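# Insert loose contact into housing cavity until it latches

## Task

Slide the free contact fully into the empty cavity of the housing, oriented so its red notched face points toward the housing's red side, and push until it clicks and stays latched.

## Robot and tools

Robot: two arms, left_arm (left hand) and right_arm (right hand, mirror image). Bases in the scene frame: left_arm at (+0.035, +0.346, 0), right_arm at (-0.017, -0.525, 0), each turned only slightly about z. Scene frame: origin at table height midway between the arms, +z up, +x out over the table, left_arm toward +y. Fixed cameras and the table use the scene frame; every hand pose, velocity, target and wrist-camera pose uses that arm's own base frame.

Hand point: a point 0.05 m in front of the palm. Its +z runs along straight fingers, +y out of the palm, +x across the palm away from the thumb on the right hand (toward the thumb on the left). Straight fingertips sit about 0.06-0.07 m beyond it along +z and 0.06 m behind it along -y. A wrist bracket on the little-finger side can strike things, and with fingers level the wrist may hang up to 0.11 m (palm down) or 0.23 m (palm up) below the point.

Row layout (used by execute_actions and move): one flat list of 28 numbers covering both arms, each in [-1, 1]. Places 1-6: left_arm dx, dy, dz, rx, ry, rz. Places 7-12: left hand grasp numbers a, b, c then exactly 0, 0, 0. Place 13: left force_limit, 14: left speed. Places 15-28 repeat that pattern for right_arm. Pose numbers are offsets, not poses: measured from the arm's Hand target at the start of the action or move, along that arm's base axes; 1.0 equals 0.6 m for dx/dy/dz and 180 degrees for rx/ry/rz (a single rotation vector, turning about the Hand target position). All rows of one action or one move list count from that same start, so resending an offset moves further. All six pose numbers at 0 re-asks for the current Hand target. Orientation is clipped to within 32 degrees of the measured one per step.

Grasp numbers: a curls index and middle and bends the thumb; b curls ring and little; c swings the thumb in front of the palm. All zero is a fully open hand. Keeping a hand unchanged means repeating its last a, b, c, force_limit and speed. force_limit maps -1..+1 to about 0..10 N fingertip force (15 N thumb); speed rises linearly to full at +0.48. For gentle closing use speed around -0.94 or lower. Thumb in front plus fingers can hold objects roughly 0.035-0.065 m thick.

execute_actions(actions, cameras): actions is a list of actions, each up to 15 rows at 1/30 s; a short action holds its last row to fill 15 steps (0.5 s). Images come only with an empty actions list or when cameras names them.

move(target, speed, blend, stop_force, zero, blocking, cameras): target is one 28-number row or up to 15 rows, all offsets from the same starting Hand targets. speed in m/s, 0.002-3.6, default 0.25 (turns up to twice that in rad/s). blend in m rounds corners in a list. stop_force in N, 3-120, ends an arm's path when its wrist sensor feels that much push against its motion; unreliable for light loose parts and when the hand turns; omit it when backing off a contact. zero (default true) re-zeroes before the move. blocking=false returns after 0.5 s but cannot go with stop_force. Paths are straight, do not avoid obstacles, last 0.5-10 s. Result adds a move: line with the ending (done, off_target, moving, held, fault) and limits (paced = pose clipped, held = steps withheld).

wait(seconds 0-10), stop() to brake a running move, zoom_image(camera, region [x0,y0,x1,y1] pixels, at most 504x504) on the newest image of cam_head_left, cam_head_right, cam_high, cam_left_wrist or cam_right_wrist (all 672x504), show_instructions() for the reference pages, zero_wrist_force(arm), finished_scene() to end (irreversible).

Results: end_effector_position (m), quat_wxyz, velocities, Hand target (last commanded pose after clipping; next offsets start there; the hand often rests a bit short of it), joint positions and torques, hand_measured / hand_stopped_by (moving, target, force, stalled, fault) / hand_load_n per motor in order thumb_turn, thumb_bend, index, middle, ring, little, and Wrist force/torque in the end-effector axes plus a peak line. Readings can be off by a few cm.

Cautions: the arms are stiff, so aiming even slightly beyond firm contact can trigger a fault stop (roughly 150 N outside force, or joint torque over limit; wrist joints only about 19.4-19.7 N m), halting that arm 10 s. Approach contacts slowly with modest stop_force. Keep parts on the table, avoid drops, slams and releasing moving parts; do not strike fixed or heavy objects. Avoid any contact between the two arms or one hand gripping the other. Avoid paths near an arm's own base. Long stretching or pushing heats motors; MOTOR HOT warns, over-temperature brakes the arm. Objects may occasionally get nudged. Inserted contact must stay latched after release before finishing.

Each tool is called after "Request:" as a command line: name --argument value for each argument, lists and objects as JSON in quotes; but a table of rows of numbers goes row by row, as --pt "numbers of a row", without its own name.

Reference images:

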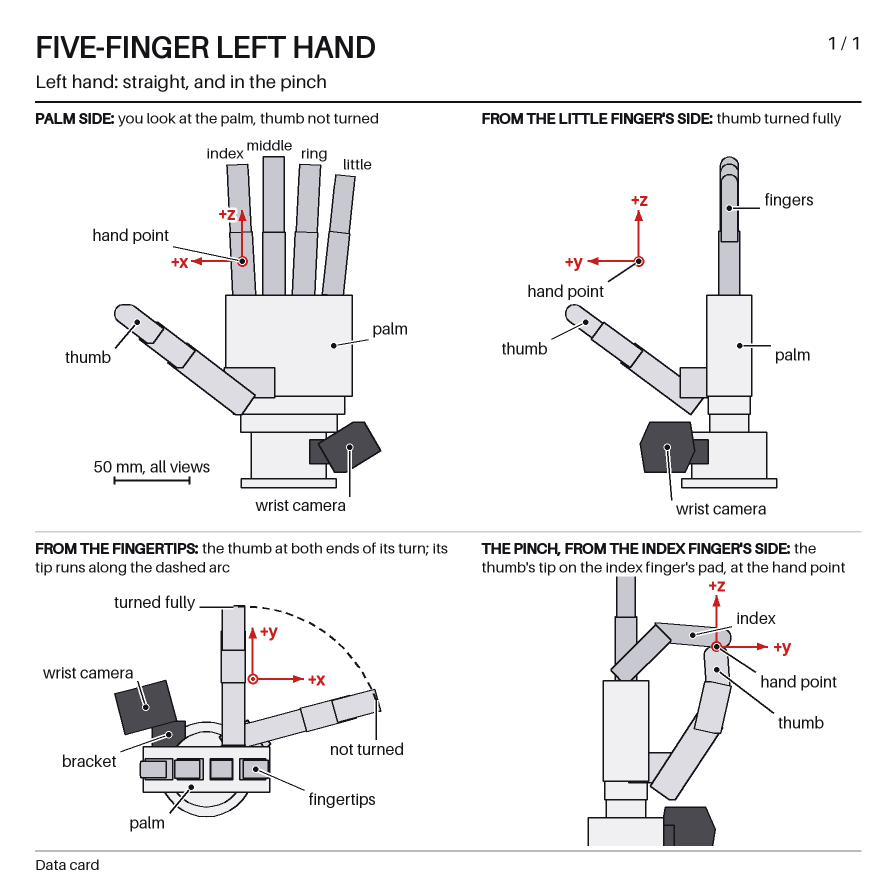

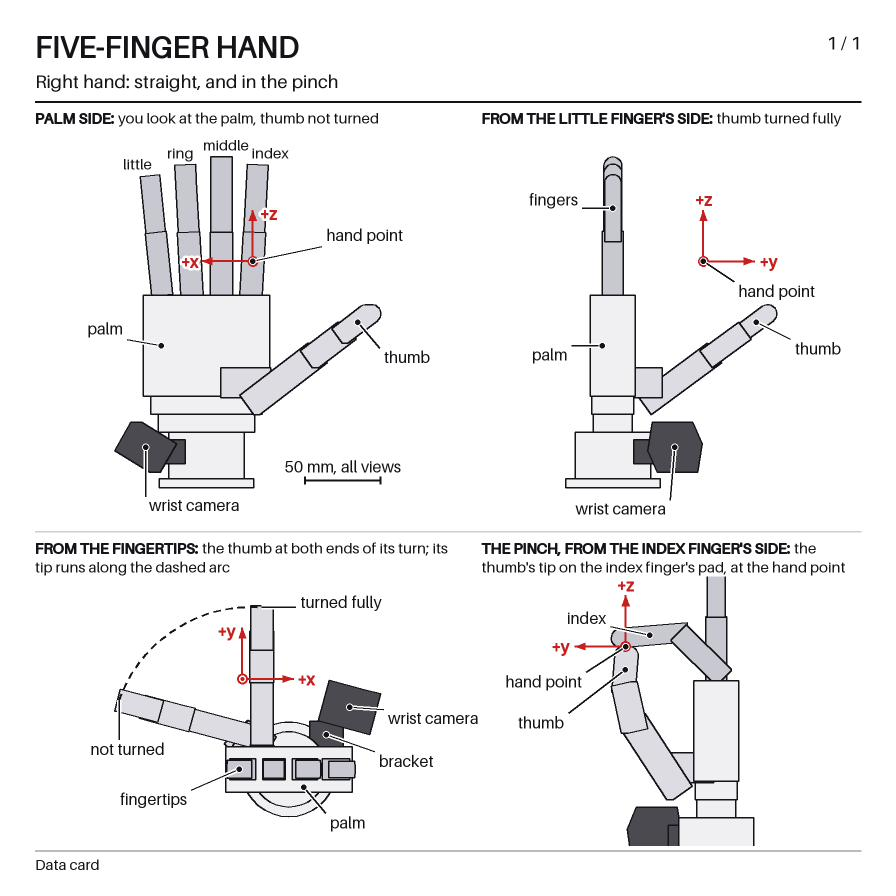

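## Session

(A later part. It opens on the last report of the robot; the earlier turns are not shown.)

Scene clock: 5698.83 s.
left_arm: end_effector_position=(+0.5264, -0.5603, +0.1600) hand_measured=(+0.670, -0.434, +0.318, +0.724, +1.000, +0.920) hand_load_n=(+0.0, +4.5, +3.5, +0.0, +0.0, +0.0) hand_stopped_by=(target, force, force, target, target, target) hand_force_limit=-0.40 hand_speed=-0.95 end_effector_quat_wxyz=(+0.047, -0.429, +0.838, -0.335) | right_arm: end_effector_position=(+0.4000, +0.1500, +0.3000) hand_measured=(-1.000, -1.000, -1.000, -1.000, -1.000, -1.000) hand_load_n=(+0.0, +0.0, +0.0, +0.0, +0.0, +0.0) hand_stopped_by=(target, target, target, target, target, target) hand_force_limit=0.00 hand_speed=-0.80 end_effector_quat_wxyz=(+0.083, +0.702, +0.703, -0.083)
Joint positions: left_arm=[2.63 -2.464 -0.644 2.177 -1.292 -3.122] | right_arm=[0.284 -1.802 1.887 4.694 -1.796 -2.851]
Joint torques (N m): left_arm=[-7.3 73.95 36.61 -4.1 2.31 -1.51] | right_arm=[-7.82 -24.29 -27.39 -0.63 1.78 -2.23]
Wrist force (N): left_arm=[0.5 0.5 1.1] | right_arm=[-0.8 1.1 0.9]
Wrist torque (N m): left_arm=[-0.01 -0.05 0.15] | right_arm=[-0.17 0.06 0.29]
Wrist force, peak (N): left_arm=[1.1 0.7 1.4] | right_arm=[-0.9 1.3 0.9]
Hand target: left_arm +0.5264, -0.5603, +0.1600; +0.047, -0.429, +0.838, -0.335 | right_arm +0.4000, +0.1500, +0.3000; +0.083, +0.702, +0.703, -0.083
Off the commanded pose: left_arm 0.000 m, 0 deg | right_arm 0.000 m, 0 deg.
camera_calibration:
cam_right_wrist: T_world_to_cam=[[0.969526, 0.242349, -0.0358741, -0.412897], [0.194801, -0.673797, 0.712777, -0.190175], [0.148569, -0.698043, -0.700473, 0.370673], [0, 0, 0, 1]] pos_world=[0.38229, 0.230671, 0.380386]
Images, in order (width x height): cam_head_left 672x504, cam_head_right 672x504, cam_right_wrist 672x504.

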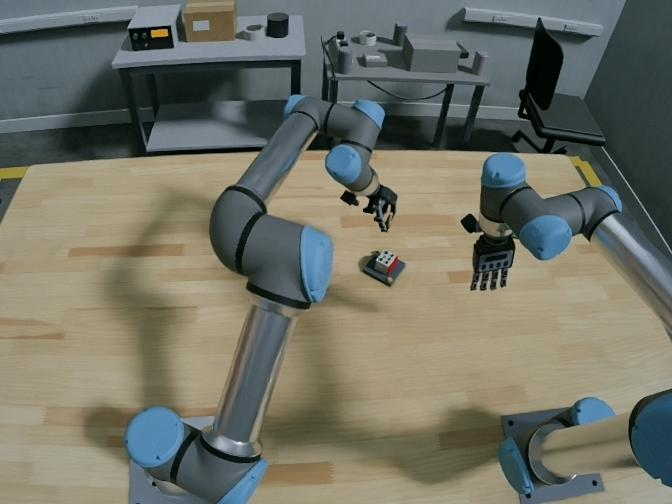

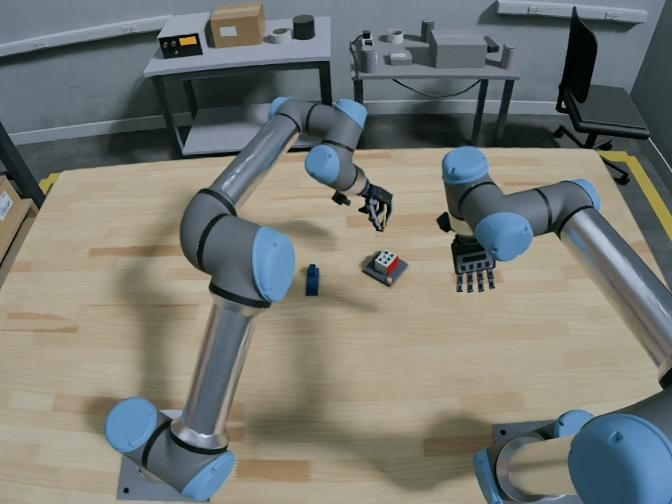

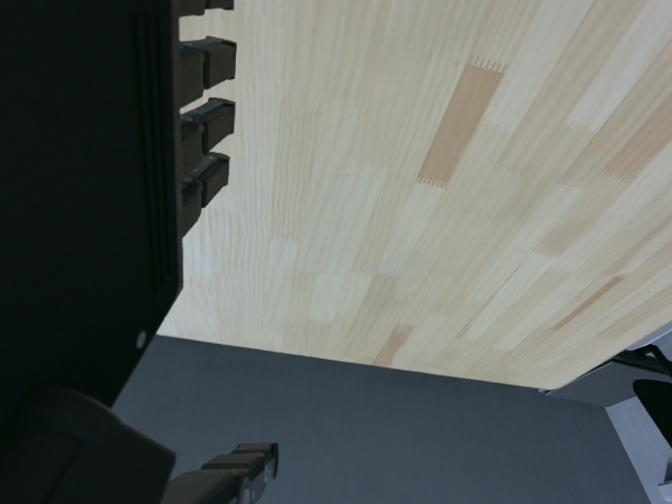

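Request:
zoom_image --camera "cam_head_right" --region '[340, 170, 430, 300]'

Request:
zoom_image --camera "cam_head_left" --region '[340, 170, 430, 300]'

Scaled by 3.877.

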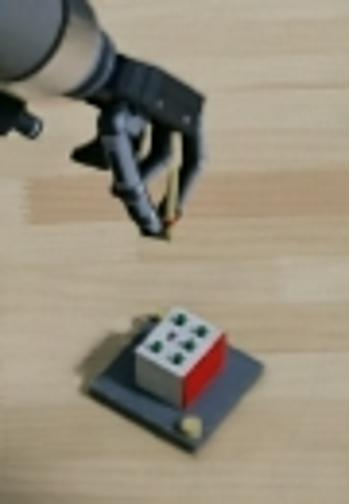

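Scaled by 3.877.

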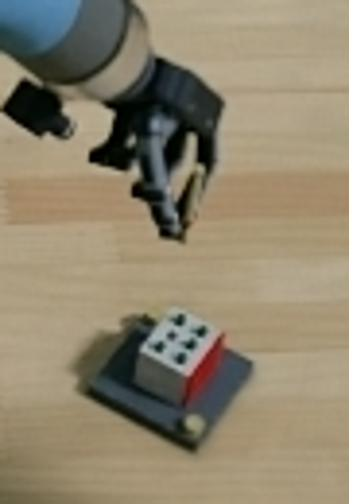

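Request:
zoom_image --camera "cam_head_right" --region '[365, 200, 405, 240]'

Request:
zoom_image --camera "cam_head_right" --region '[365, 240, 405, 280]'

Request:
zoom_image --camera "cam_head_left" --region '[365, 200, 405, 240]'

Request:
zoom_image --camera "cam_head_left" --region '[365, 240, 405, 280]'

Scaled by 12.600.

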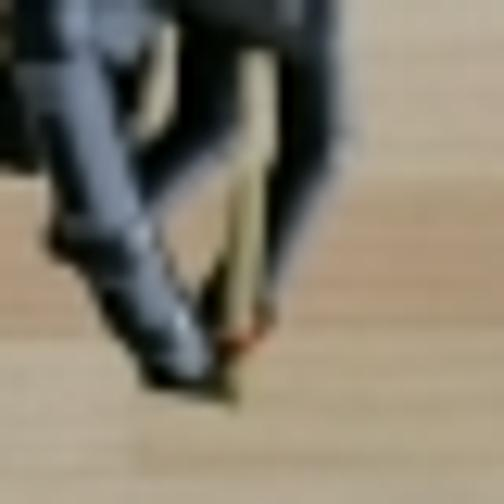

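Scaled by 12.600.

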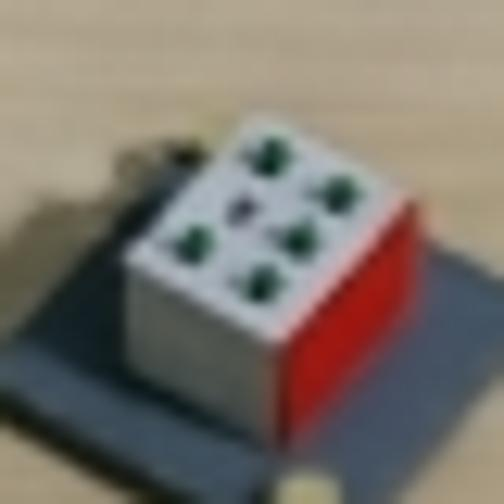

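Scaled by 12.600.

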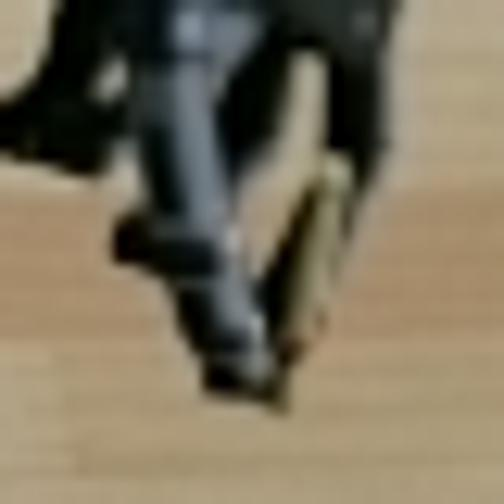

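Scaled by 12.600.

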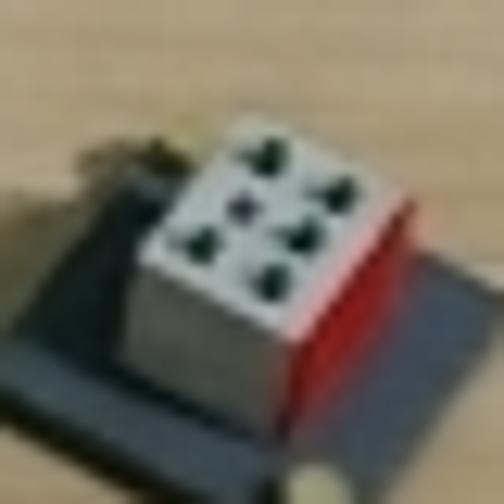

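Request:
wait --seconds 0 --cameras '["cam_left_wrist", "cam_head_right", "cam_high"]'

Request:
zoom_image --camera "cam_left_wrist" --region '[284, 260, 344, 320]'

Request:
zoom_image --camera "cam_head_right" --region '[373, 210, 397, 234]'

Request:
zoom_image --camera "cam_high" --region '[280, 290, 370, 380]'

Scene clock: 5920.33 s.
left_arm: end_effector_position=(+0.5264, -0.5603, +0.1600) hand_measured=(+0.670, -0.434, +0.318, +0.724, +1.000, +0.920) hand_load_n=(+0.0, +5.0, +3.5, +0.0, +0.0, +0.0) hand_stopped_by=(target, force, force, target, target, target) hand_force_limit=-0.40 hand_speed=-0.95 end_effector_quat_wxyz=(+0.047, -0.429, +0.838, -0.335) | right_arm: end_effector_position=(+0.4000, +0.1500, +0.3000) hand_measured=(-1.000, -1.000, -1.000, -1.000, -1.000, -1.000) hand_load_n=(+0.0, +0.0, +0.0, +0.0, +0.0, +0.0) hand_stopped_by=(target, target, target, target, target, target) hand_force_limit=0.00 hand_speed=-0.80 end_effector_quat_wxyz=(+0.083, +0.702, +0.703, -0.083)
Joint positions: left_arm=[2.63 -2.464 -0.644 2.177 -1.292 -3.122] | right_arm=[0.284 -1.802 1.887 4.694 -1.796 -2.851]
Joint torques (N m): left_arm=[-7.78 74.05 36.56 -4.12 2.22 -1.55] | right_arm=[-7.59 -23.86 -27.64 -0.66 1.78 -2.2]
Wrist force (N): left_arm=[0.8 1.1 1.3] | right_arm=[-0.6 1.1 0.9]
Wrist torque (N m): left_arm=[0.06 -0.09 0.15] | right_arm=[-0.16 0.02 0.30]
Wrist force, peak (N): left_arm=[1.1 0.9 1.6] | right_arm=[-0.8 1.4 0.9]
Hand target: left_arm +0.5264, -0.5603, +0.1600; +0.047, -0.429, +0.838, -0.335 | right_arm +0.4000, +0.1500, +0.3000; +0.083, +0.702, +0.703, -0.083
Off the commanded pose: left_arm 0.000 m, 0 deg | right_arm 0.000 m, 0 deg.
camera_calibration:
cam_left_wrist: T_world_to_cam=[[0.479497, -0.593001, 0.646864, -0.684819], [-0.875722, -0.27588, 0.396233, 0.245191], [-0.0565103, -0.756466, -0.651588, -0.172966], [0, 0, 0, 1]] pos_world=[0.533313, -0.469298, 0.23313]
Images, in order (width x height): cam_head_right 672x504, cam_high 672x504, cam_left_wrist 672x504.

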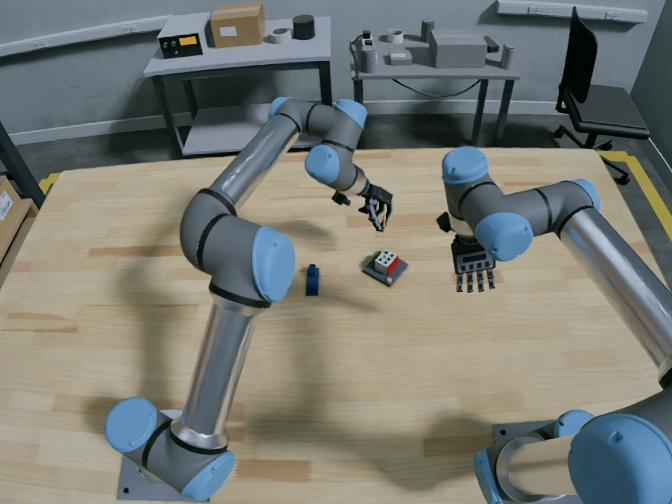

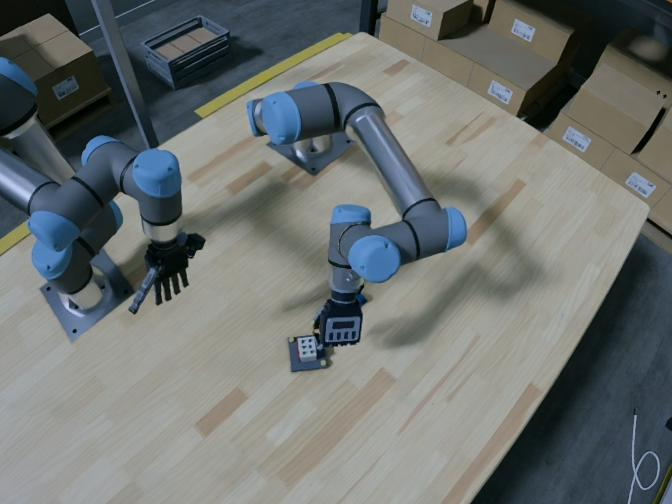

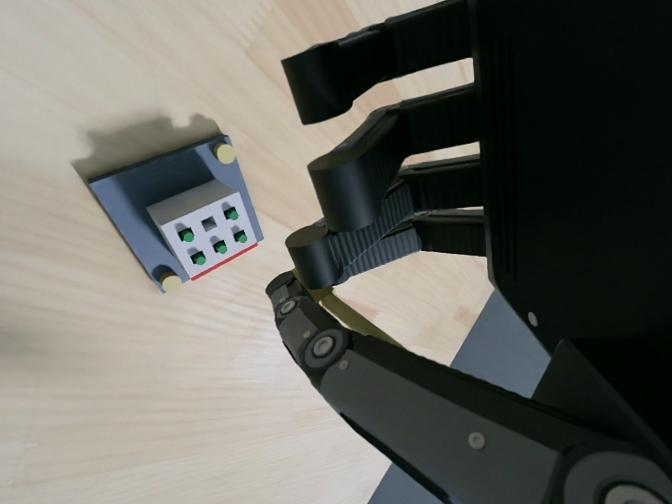

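Scaled by 8.400.

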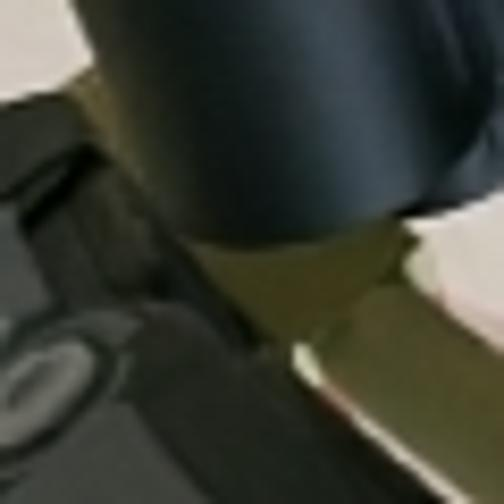

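Scaled by 21.000.

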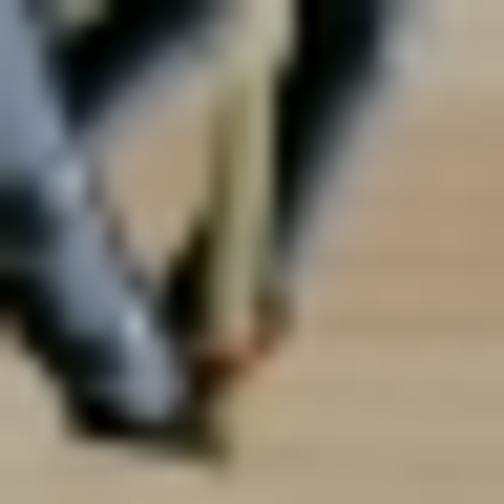

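Scaled by 5.600.

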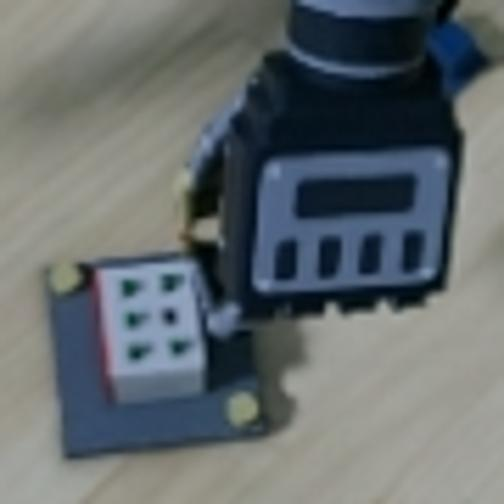

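Request:
move --target '[-0.0095,-0.0087,-0.1167,0,0,0,0.8,1,0.835,0,0,0,-0.4,-0.95,0,0,0,0,0,0,0,0,0,0,0,0,0,-0.8]' --speed 0.1 --cameras '["cam_left_wrist","cam_head_right","cam_head_left","cam_high"]'

Request:
zoom_image --camera "cam_left_wrist" --region '[180, 190, 340, 330]'

Request:
zoom_image --camera "cam_head_right" --region '[360, 220, 410, 270]'

Request:
zoom_image --camera "cam_head_left" --region '[360, 220, 410, 270]'

Request:
zoom_image --camera "cam_high" --region '[280, 310, 350, 380]'

Scene clock: 5978.10 s.
left_arm: end_effector_position=(+0.5206, -0.5655, +0.0899) hand_measured=(+0.670, -0.434, +0.318, +0.724, +1.000, +0.920) hand_load_n=(+0.0, +4.5, +3.5, +0.0, +0.5, +0.0) hand_stopped_by=(target, force, force, target, target, target) hand_force_limit=-0.40 hand_speed=-0.95 end_effector_quat_wxyz=(+0.047, -0.429, +0.838, -0.335) | right_arm: end_effector_position=(+0.4000, +0.1500, +0.3000) hand_measured=(-1.000, -1.000, -1.000, -1.000, -1.000, -1.000) hand_load_n=(+0.0, +0.0, +0.0, +0.0, +0.0, +0.0) hand_stopped_by=(target, target, target, target, target, target) hand_force_limit=0.00 hand_speed=-0.80 end_effector_quat_wxyz=(+0.083, +0.702, +0.703, -0.083)
Joint positions: left_arm=[2.618 -2.473 -0.805 2.351 -1.299 -3.131] | right_arm=[0.284 -1.802 1.887 4.694 -1.796 -2.851]
Joint torques (N m): left_arm=[5.39 73.88 32 -3.06 0.57 0.55] | right_arm=[-7.62 -24.8 -28.14 -0.59 1.85 -2.13]
Wrist force (N): left_arm=[0.8 0.7 1.0] | right_arm=[-0.5 1.1 0.8]
Wrist torque (N m): left_arm=[0.02 -0.10 0.15] | right_arm=[-0.17 0.02 0.30]
Wrist force, peak (N): left_arm=[1.0 1.8 1.9] | right_arm=[-0.9 1.5 1.0]
Hand target: left_arm +0.5207, -0.5655, +0.0900; +0.047, -0.429, +0.838, -0.335 | right_arm +0.4000, +0.1500, +0.3000; +0.083, +0.702, +0.703, -0.083
Off the commanded pose: left_arm 0.000 m, 0 deg | right_arm 0.000 m, 0 deg.
move: done
camera_calibration:
cam_left_wrist: T_world_to_cam=[[0.479553, -0.592983, 0.646838, -0.639842], [-0.875691, -0.275918, 0.396275, 0.266499], [-0.0565101, -0.756466, -0.651588, -0.222898], [0, 0, 0, 1]] pos_world=[0.527613, -0.474498, 0.16303]
Images, in order (width x height): cam_head_left 672x504, cam_head_right 672x504, cam_high 672x504, cam_left_wrist 672x504.

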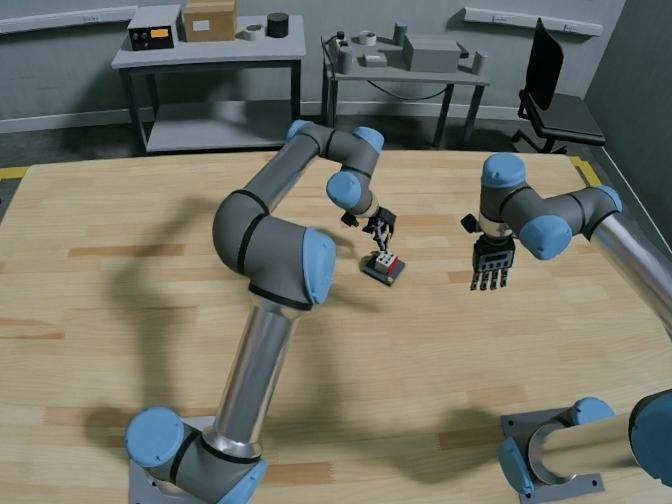

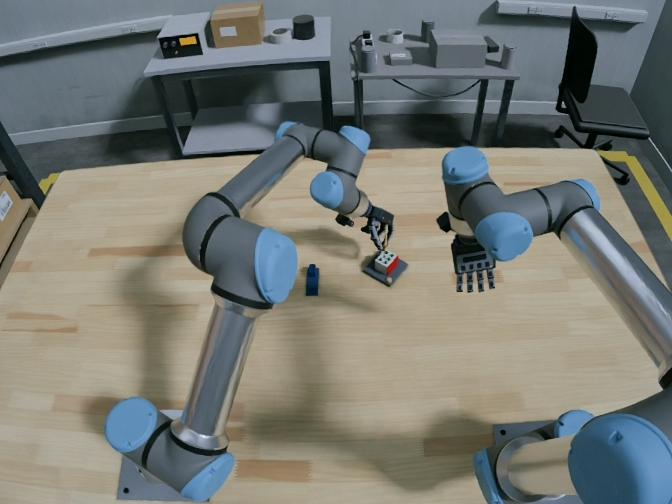

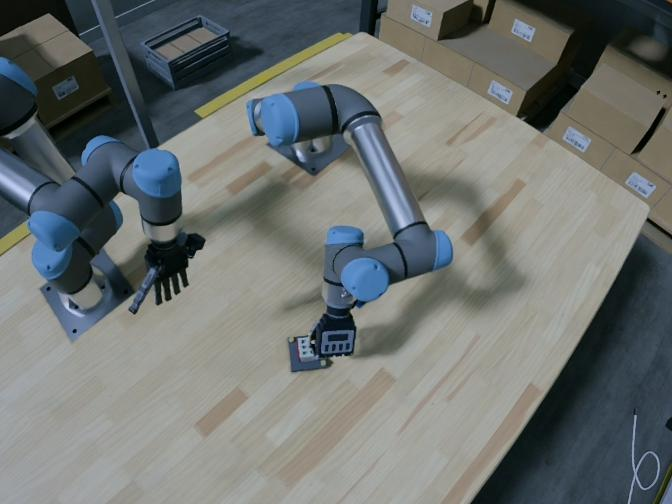

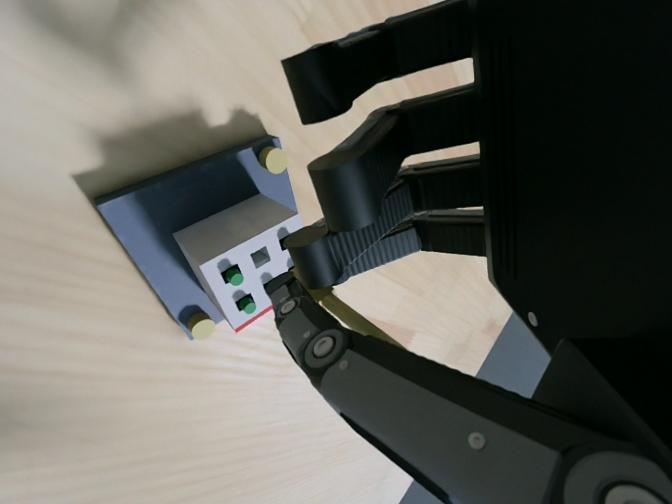

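Scaled by 3.150.

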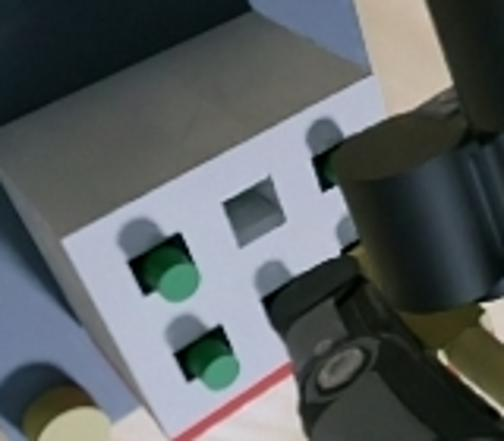

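Scaled by 10.080.

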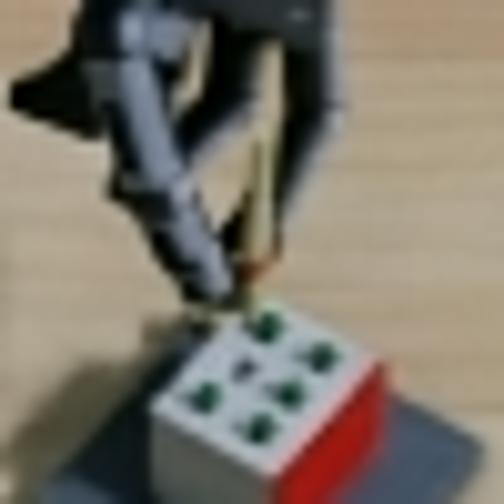

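Scaled by 10.080.

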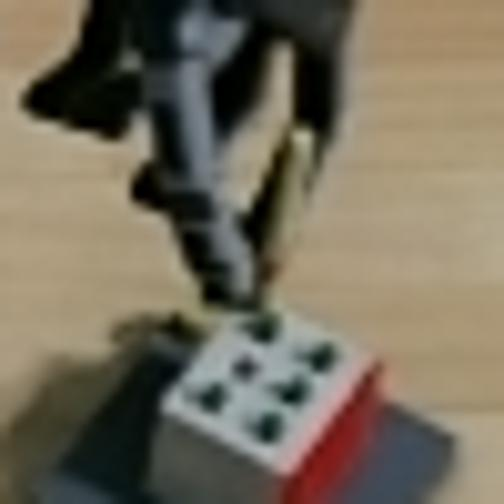

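Scaled by 7.200.

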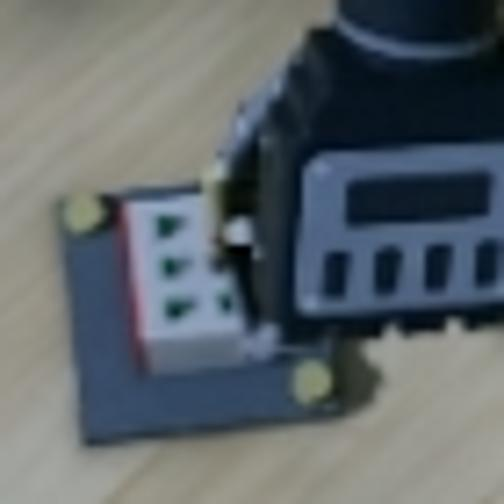

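Request:
execute_actions --actions '[]' --cameras '["cam_left_wrist", "cam_head_right", "cam_head_left"]'

Scene clock: 6024.47 s.
left_arm: end_effector_position=(+0.5207, -0.5655, +0.0900) hand_measured=(+0.670, -0.434, +0.318, +0.724, +1.000, +0.920) hand_load_n=(+0.0, +5.0, +3.5, +0.0, +0.0, +0.0) hand_stopped_by=(target, force, force, target, target, target) hand_force_limit=-0.40 hand_speed=-0.95 end_effector_quat_wxyz=(+0.047, -0.429, +0.838, -0.335) | right_arm: end_effector_position=(+0.4000, +0.1500, +0.3000) hand_measured=(-1.000, -1.000, -1.000, -1.000, -1.000, -1.000) hand_load_n=(+0.0, +0.0, +0.0, +0.0, +0.0, +0.0) hand_stopped_by=(target, target, target, target, target, target) hand_force_limit=0.00 hand_speed=-0.80 end_effector_quat_wxyz=(+0.083, +0.702, +0.703, -0.083)
Joint positions: left_arm=[2.618 -2.473 -0.805 2.351 -1.299 -3.131] | right_arm=[0.284 -1.802 1.887 4.694 -1.796 -2.851]
Joint velocities: within noise
Joint torques (N m): left_arm=[6.32 74.06 20.23 0.48 2.44 1.66] | right_arm=[-7.01 -23.6 -27.51 -0.63 1.84 -2.04]
Wrist force (N): left_arm=[0.7 0.7 1.3] | right_arm=[-0.6 1.2 0.9]
Wrist torque (N m): left_arm=[0.01 -0.08 0.15] | right_arm=[-0.15 0.04 0.31]
Wrist force, peak (N): left_arm=[0.9 1.1 1.4] | right_arm=[-1.0 1.3 0.9]
Hand target: left_arm +0.5207, -0.5655, +0.0900; +0.047, -0.429, +0.838, -0.335 | right_arm +0.4000, +0.1500, +0.3000; +0.083, +0.702, +0.703, -0.083
Off the commanded pose: left_arm 0.000 m, 0 deg | right_arm 0.000 m, 0 deg.
camera_calibration:
cam_left_wrist: T_world_to_cam=[[0.479497, -0.593001, 0.646864, -0.639889], [-0.875722, -0.27588, 0.396233, 0.266501], [-0.0565103, -0.756466, -0.651588, -0.222833], [0, 0, 0, 1]] pos_world=[0.527613, -0.474498, 0.16313]
Images, in order (width x height): cam_head_left 672x504, cam_head_right 672x504, cam_left_wrist 672x504.

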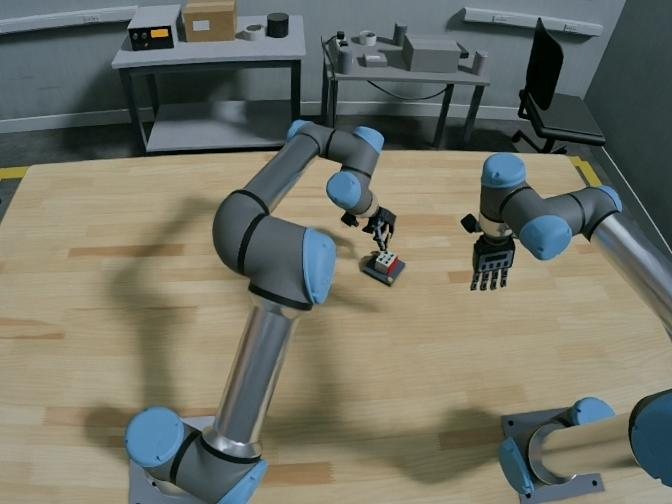

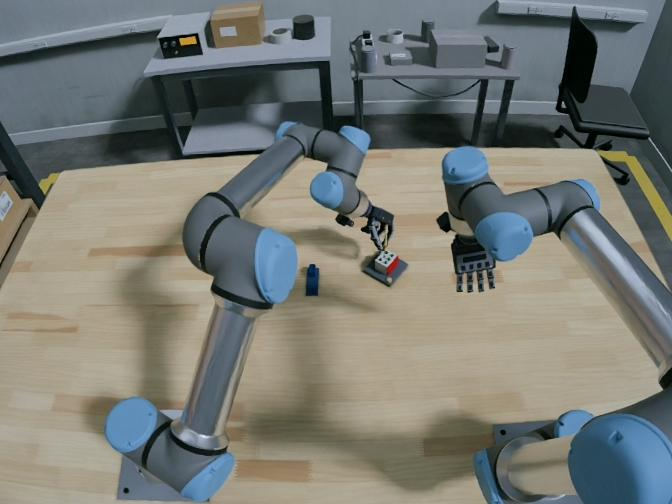

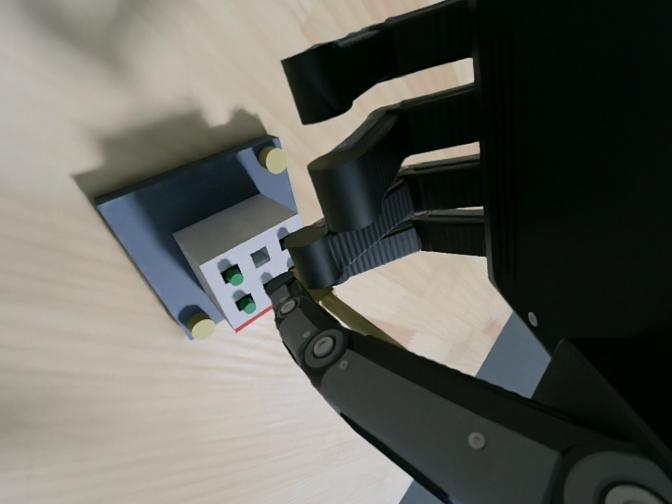

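Request:
zoom_image --camera "cam_left_wrist" --region '[170, 180, 350, 340]'

Request:
zoom_image --camera "cam_head_right" --region '[355, 225, 415, 285]'

Request:
zoom_image --camera "cam_head_left" --region '[355, 225, 415, 285]'

Scaled by 2.800.

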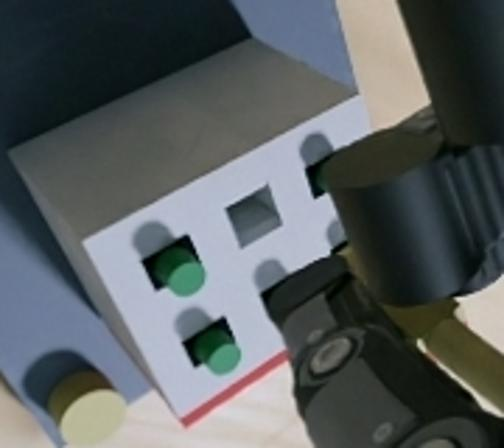

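Scaled by 8.400.

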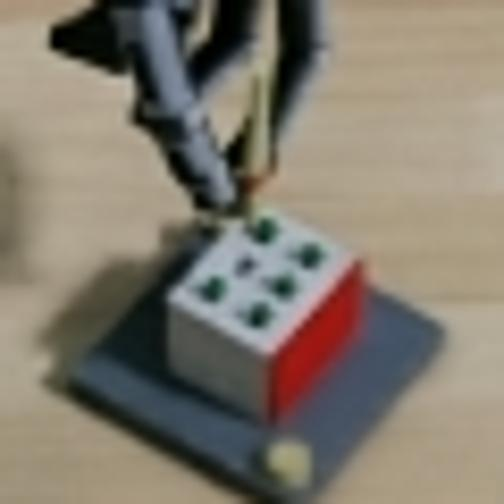

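Scaled by 8.400.

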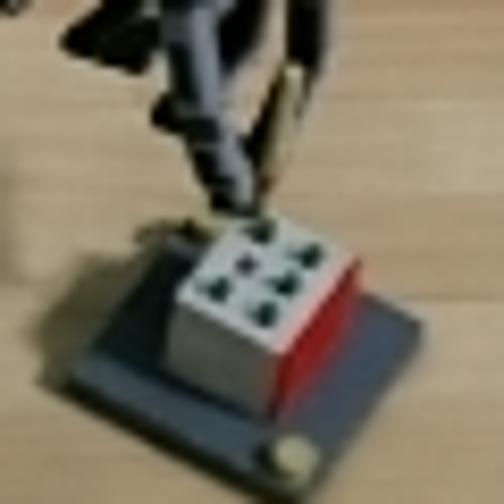

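Request:
wait --seconds 0.1 --cameras '["cam_high"]'

Request:
zoom_image --camera "cam_high" --region '[260, 290, 370, 390]'

Scene clock: 6090.57 s.
left_arm: end_effector_position=(+0.5207, -0.5655, +0.0900) hand_measured=(+0.670, -0.434, +0.318, +0.724, +1.000, +0.920) hand_load_n=(+0.0, +4.5, +3.5, +0.0, +0.0, +0.0) hand_stopped_by=(target, force, force, target, target, target) hand_force_limit=-0.40 hand_speed=-0.95 end_effector_quat_wxyz=(+0.047, -0.429, +0.838, -0.335) | right_arm: end_effector_position=(+0.4000, +0.1500, +0.3000) hand_measured=(-1.000, -1.000, -1.000, -1.000, -1.000, -1.000) hand_load_n=(+0.0, +0.0, +0.0, +0.0, +0.0, +0.0) hand_stopped_by=(target, target, target, target, target, target) hand_force_limit=0.00 hand_speed=-0.80 end_effector_quat_wxyz=(+0.083, +0.702, +0.703, -0.083)
Joint positions: left_arm=[2.618 -2.473 -0.805 2.351 -1.299 -3.131] | right_arm=[0.284 -1.802 1.887 4.694 -1.796 -2.851]
Joint torques (N m): left_arm=[6.25 74.22 19.77 0.48 2.35 1.66] | right_arm=[-7.34 -23.62 -28.03 -0.66 1.76 -2.23]
Wrist force (N): left_arm=[1.2 0.7 1.1] | right_arm=[-0.5 1.2 0.9]
Wrist torque (N m): left_arm=[0.01 -0.16 0.18] | right_arm=[-0.16 0.02 0.31]
Wrist force, peak (N): left_arm=[1.1 1.1 1.3] | right_arm=[-0.9 1.3 1.1]
Hand target: left_arm +0.5207, -0.5655, +0.0900; +0.047, -0.429, +0.838, -0.335 | right_arm +0.4000, +0.1500, +0.3000; +0.083, +0.702, +0.703, -0.083
Off the commanded pose: left_arm 0.000 m, 0 deg | right_arm 0.000 m, 0 deg.
wait: 0.10 s; at rest from the start
Images, in order (width x height): cam_high 672x504.

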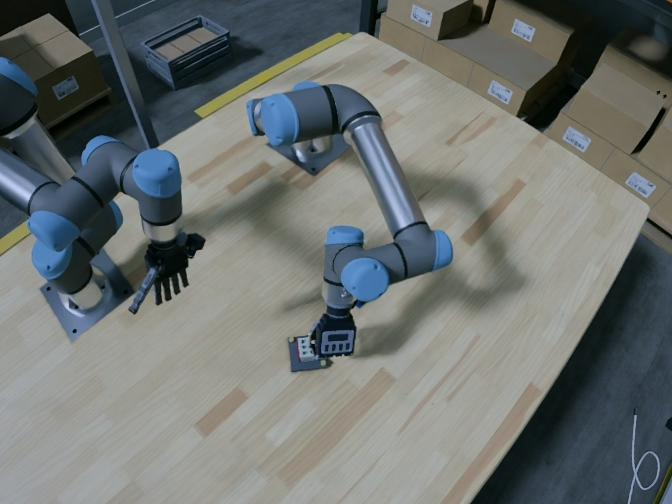

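Scaled by 4.582.

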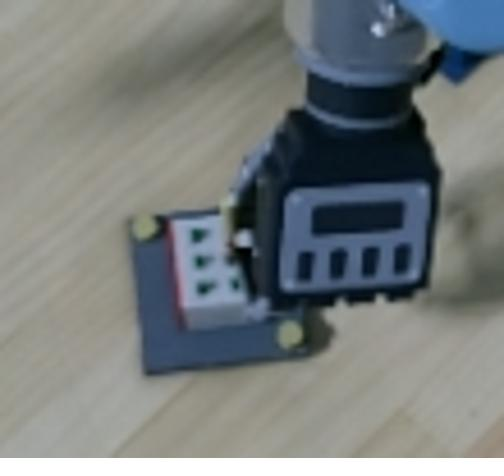

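Request:
zoom_image --camera "cam_high" --region '[288, 322, 336, 370]'

Scaled by 10.500.

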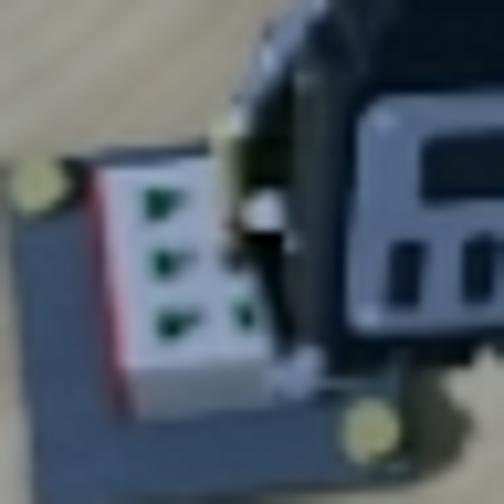

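Request:
move --target '[0,0,-0.025,0,0,0,0.8,1,0.835,0,0,0,-0.4,-0.95,0,0,0,0,0,0,0,0,0,0,0,0,0,-0.8]' --speed 0.03 --stop_force 4 --cameras '["cam_left_wrist", "cam_head_right", "cam_head_left", "cam_high"]'

Request:
zoom_image --camera "cam_left_wrist" --region '[200, 190, 350, 340]'

Request:
zoom_image --camera "cam_high" --region '[288, 322, 336, 370]'

Request:
zoom_image --camera "cam_head_right" --region '[360, 220, 410, 270]'

Request:
zoom_image --camera "cam_head_left" --region '[360, 220, 410, 270]'

Scene clock: 6146.27 s.
left_arm: end_effector_position=(+0.5207, -0.5655, +0.0750) hand_measured=(+0.670, -0.434, +0.318, +0.724, +1.000, +0.920) hand_load_n=(+0.0, +4.5, +3.5, +0.0, +0.0, +0.0) hand_stopped_by=(target, force, force, target, target, target) hand_force_limit=-0.40 hand_speed=-0.95 end_effector_quat_wxyz=(+0.047, -0.429, +0.838, -0.335) | right_arm: end_effector_position=(+0.4000, +0.1500, +0.3000) hand_measured=(-1.000, -1.000, -1.000, -1.000, -1.000, -1.000) hand_load_n=(+0.0, +0.0, +0.0, +0.0, +0.0, +0.0) hand_stopped_by=(target, target, target, target, target, target) hand_force_limit=0.00 hand_speed=-0.80 end_effector_quat_wxyz=(+0.083, +0.702, +0.703, -0.083)
Joint positions: left_arm=[2.618 -2.481 -0.83 2.383 -1.299 -3.131] | right_arm=[0.284 -1.802 1.887 4.694 -1.796 -2.851]
Joint torques (N m): left_arm=[6.2 74.34 35.7 -4.18 2.4 -0.22] | right_arm=[-6.78 -23.72 -27.63 -0.69 1.77 -2.13]
Wrist force (N): left_arm=[1.0 0.7 1.3] | right_arm=[-0.8 1.0 0.9]
Wrist torque (N m): left_arm=[0.01 -0.13 0.16] | right_arm=[-0.19 0.05 0.29]
Wrist force, peak (N): left_arm=[1.3 1.0 1.5] | right_arm=[-1.0 1.3 0.9]
Hand target: left_arm +0.5207, -0.5655, +0.0750; +0.047, -0.429, +0.838, -0.335 | right_arm +0.4000, +0.1500, +0.3000; +0.083, +0.702, +0.703, -0.083
Off the commanded pose: left_arm 0.000 m, 0 deg | right_arm 0.000 m, 0 deg.
move: done
camera_calibration:
cam_left_wrist: T_world_to_cam=[[0.479455, -0.593014, 0.646882, -0.630174], [-0.875745, -0.275852, 0.396203, 0.272474], [-0.0565104, -0.756465, -0.651588, -0.232607], [0, 0, 0, 1]] pos_world=[0.527613, -0.474498, 0.148129]
Images, in order (width x height): cam_head_left 672x504, cam_head_right 672x504, cam_high 672x504, cam_left_wrist 672x504.

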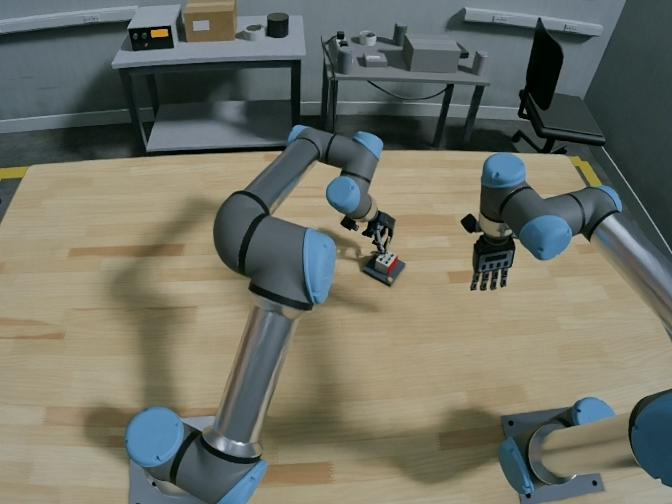

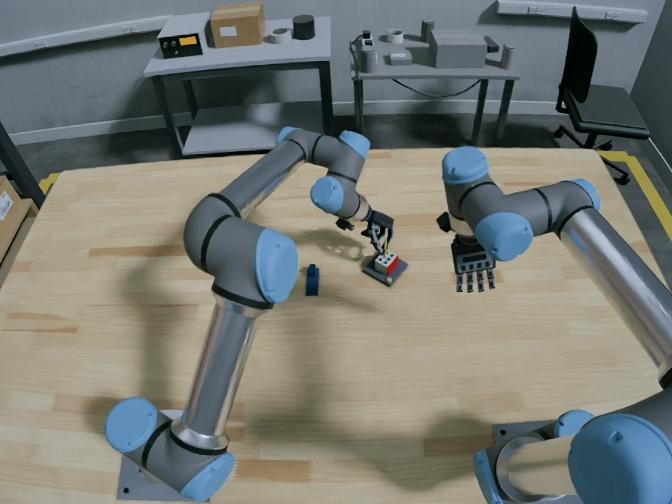

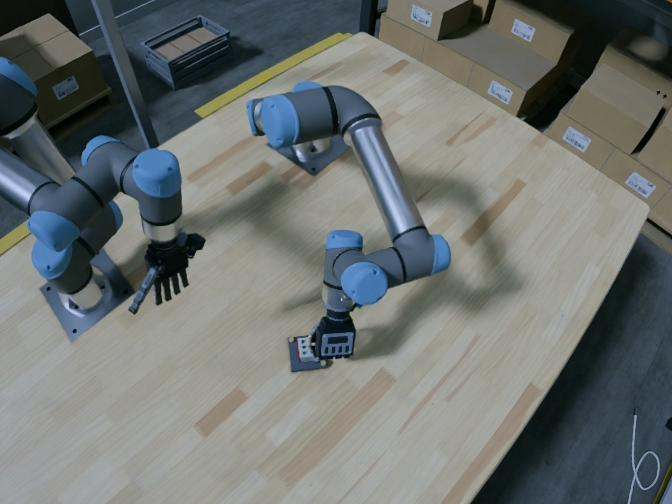

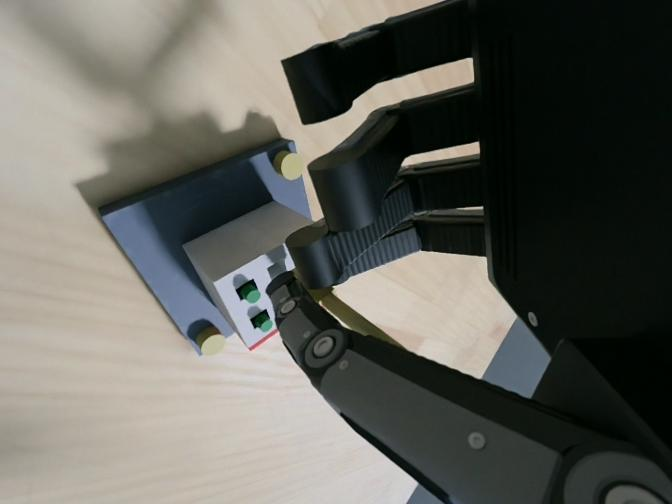

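Scaled by 3.360.

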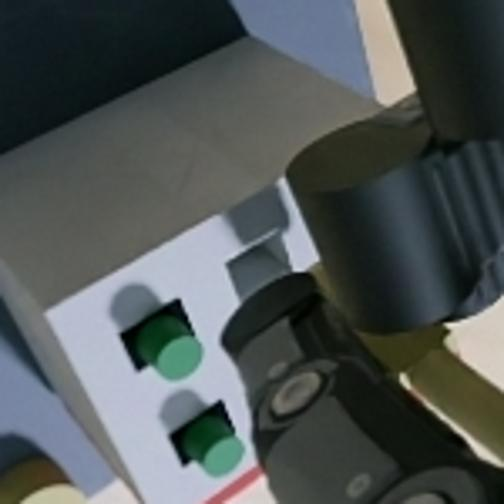

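Scaled by 10.500.

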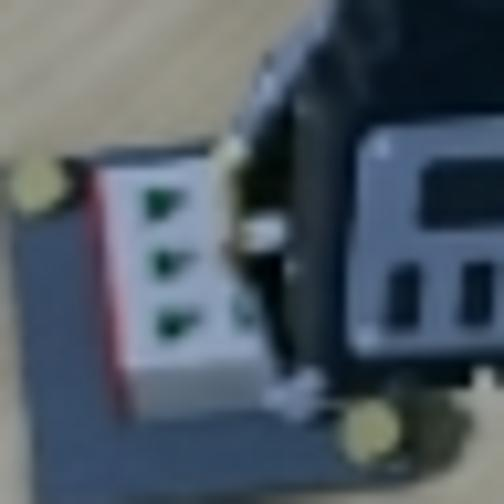

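Scaled by 10.080.

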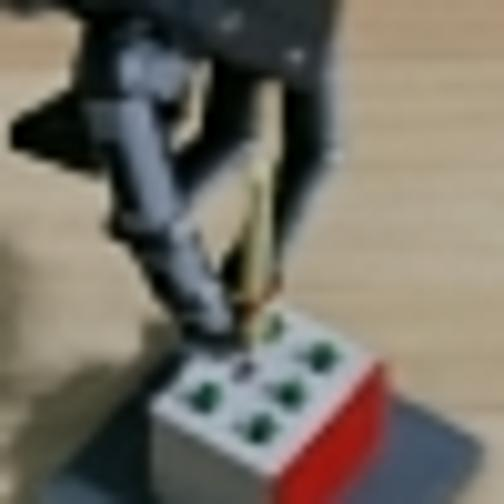

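Scaled by 10.080.

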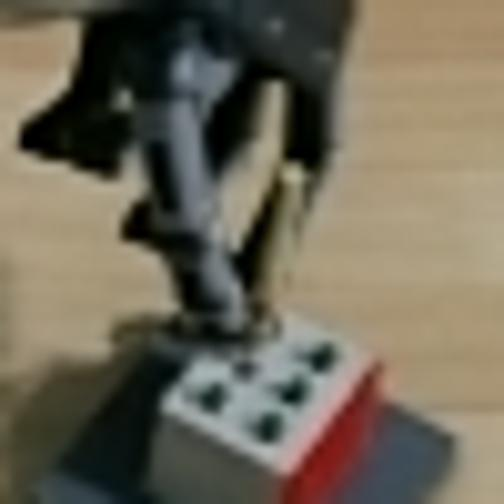

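Request:
zoom_image --camera "cam_left_wrist" --region '[220, 225, 310, 315]'

Scaled by 5.600.

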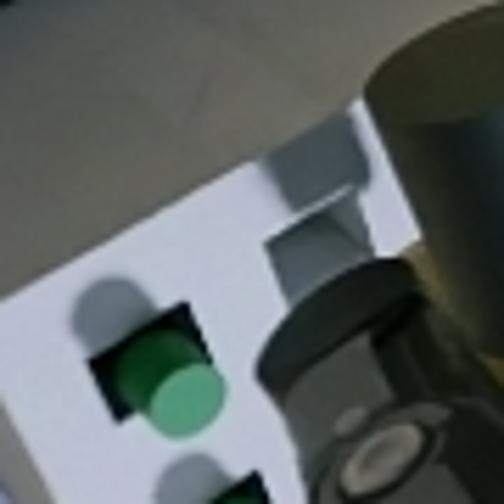

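Request:
zoom_image --camera "cam_left_wrist" --region '[260, 240, 304, 284]'

Scaled by 11.455.

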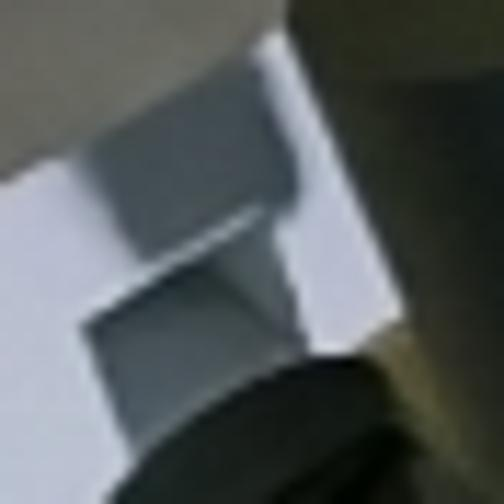

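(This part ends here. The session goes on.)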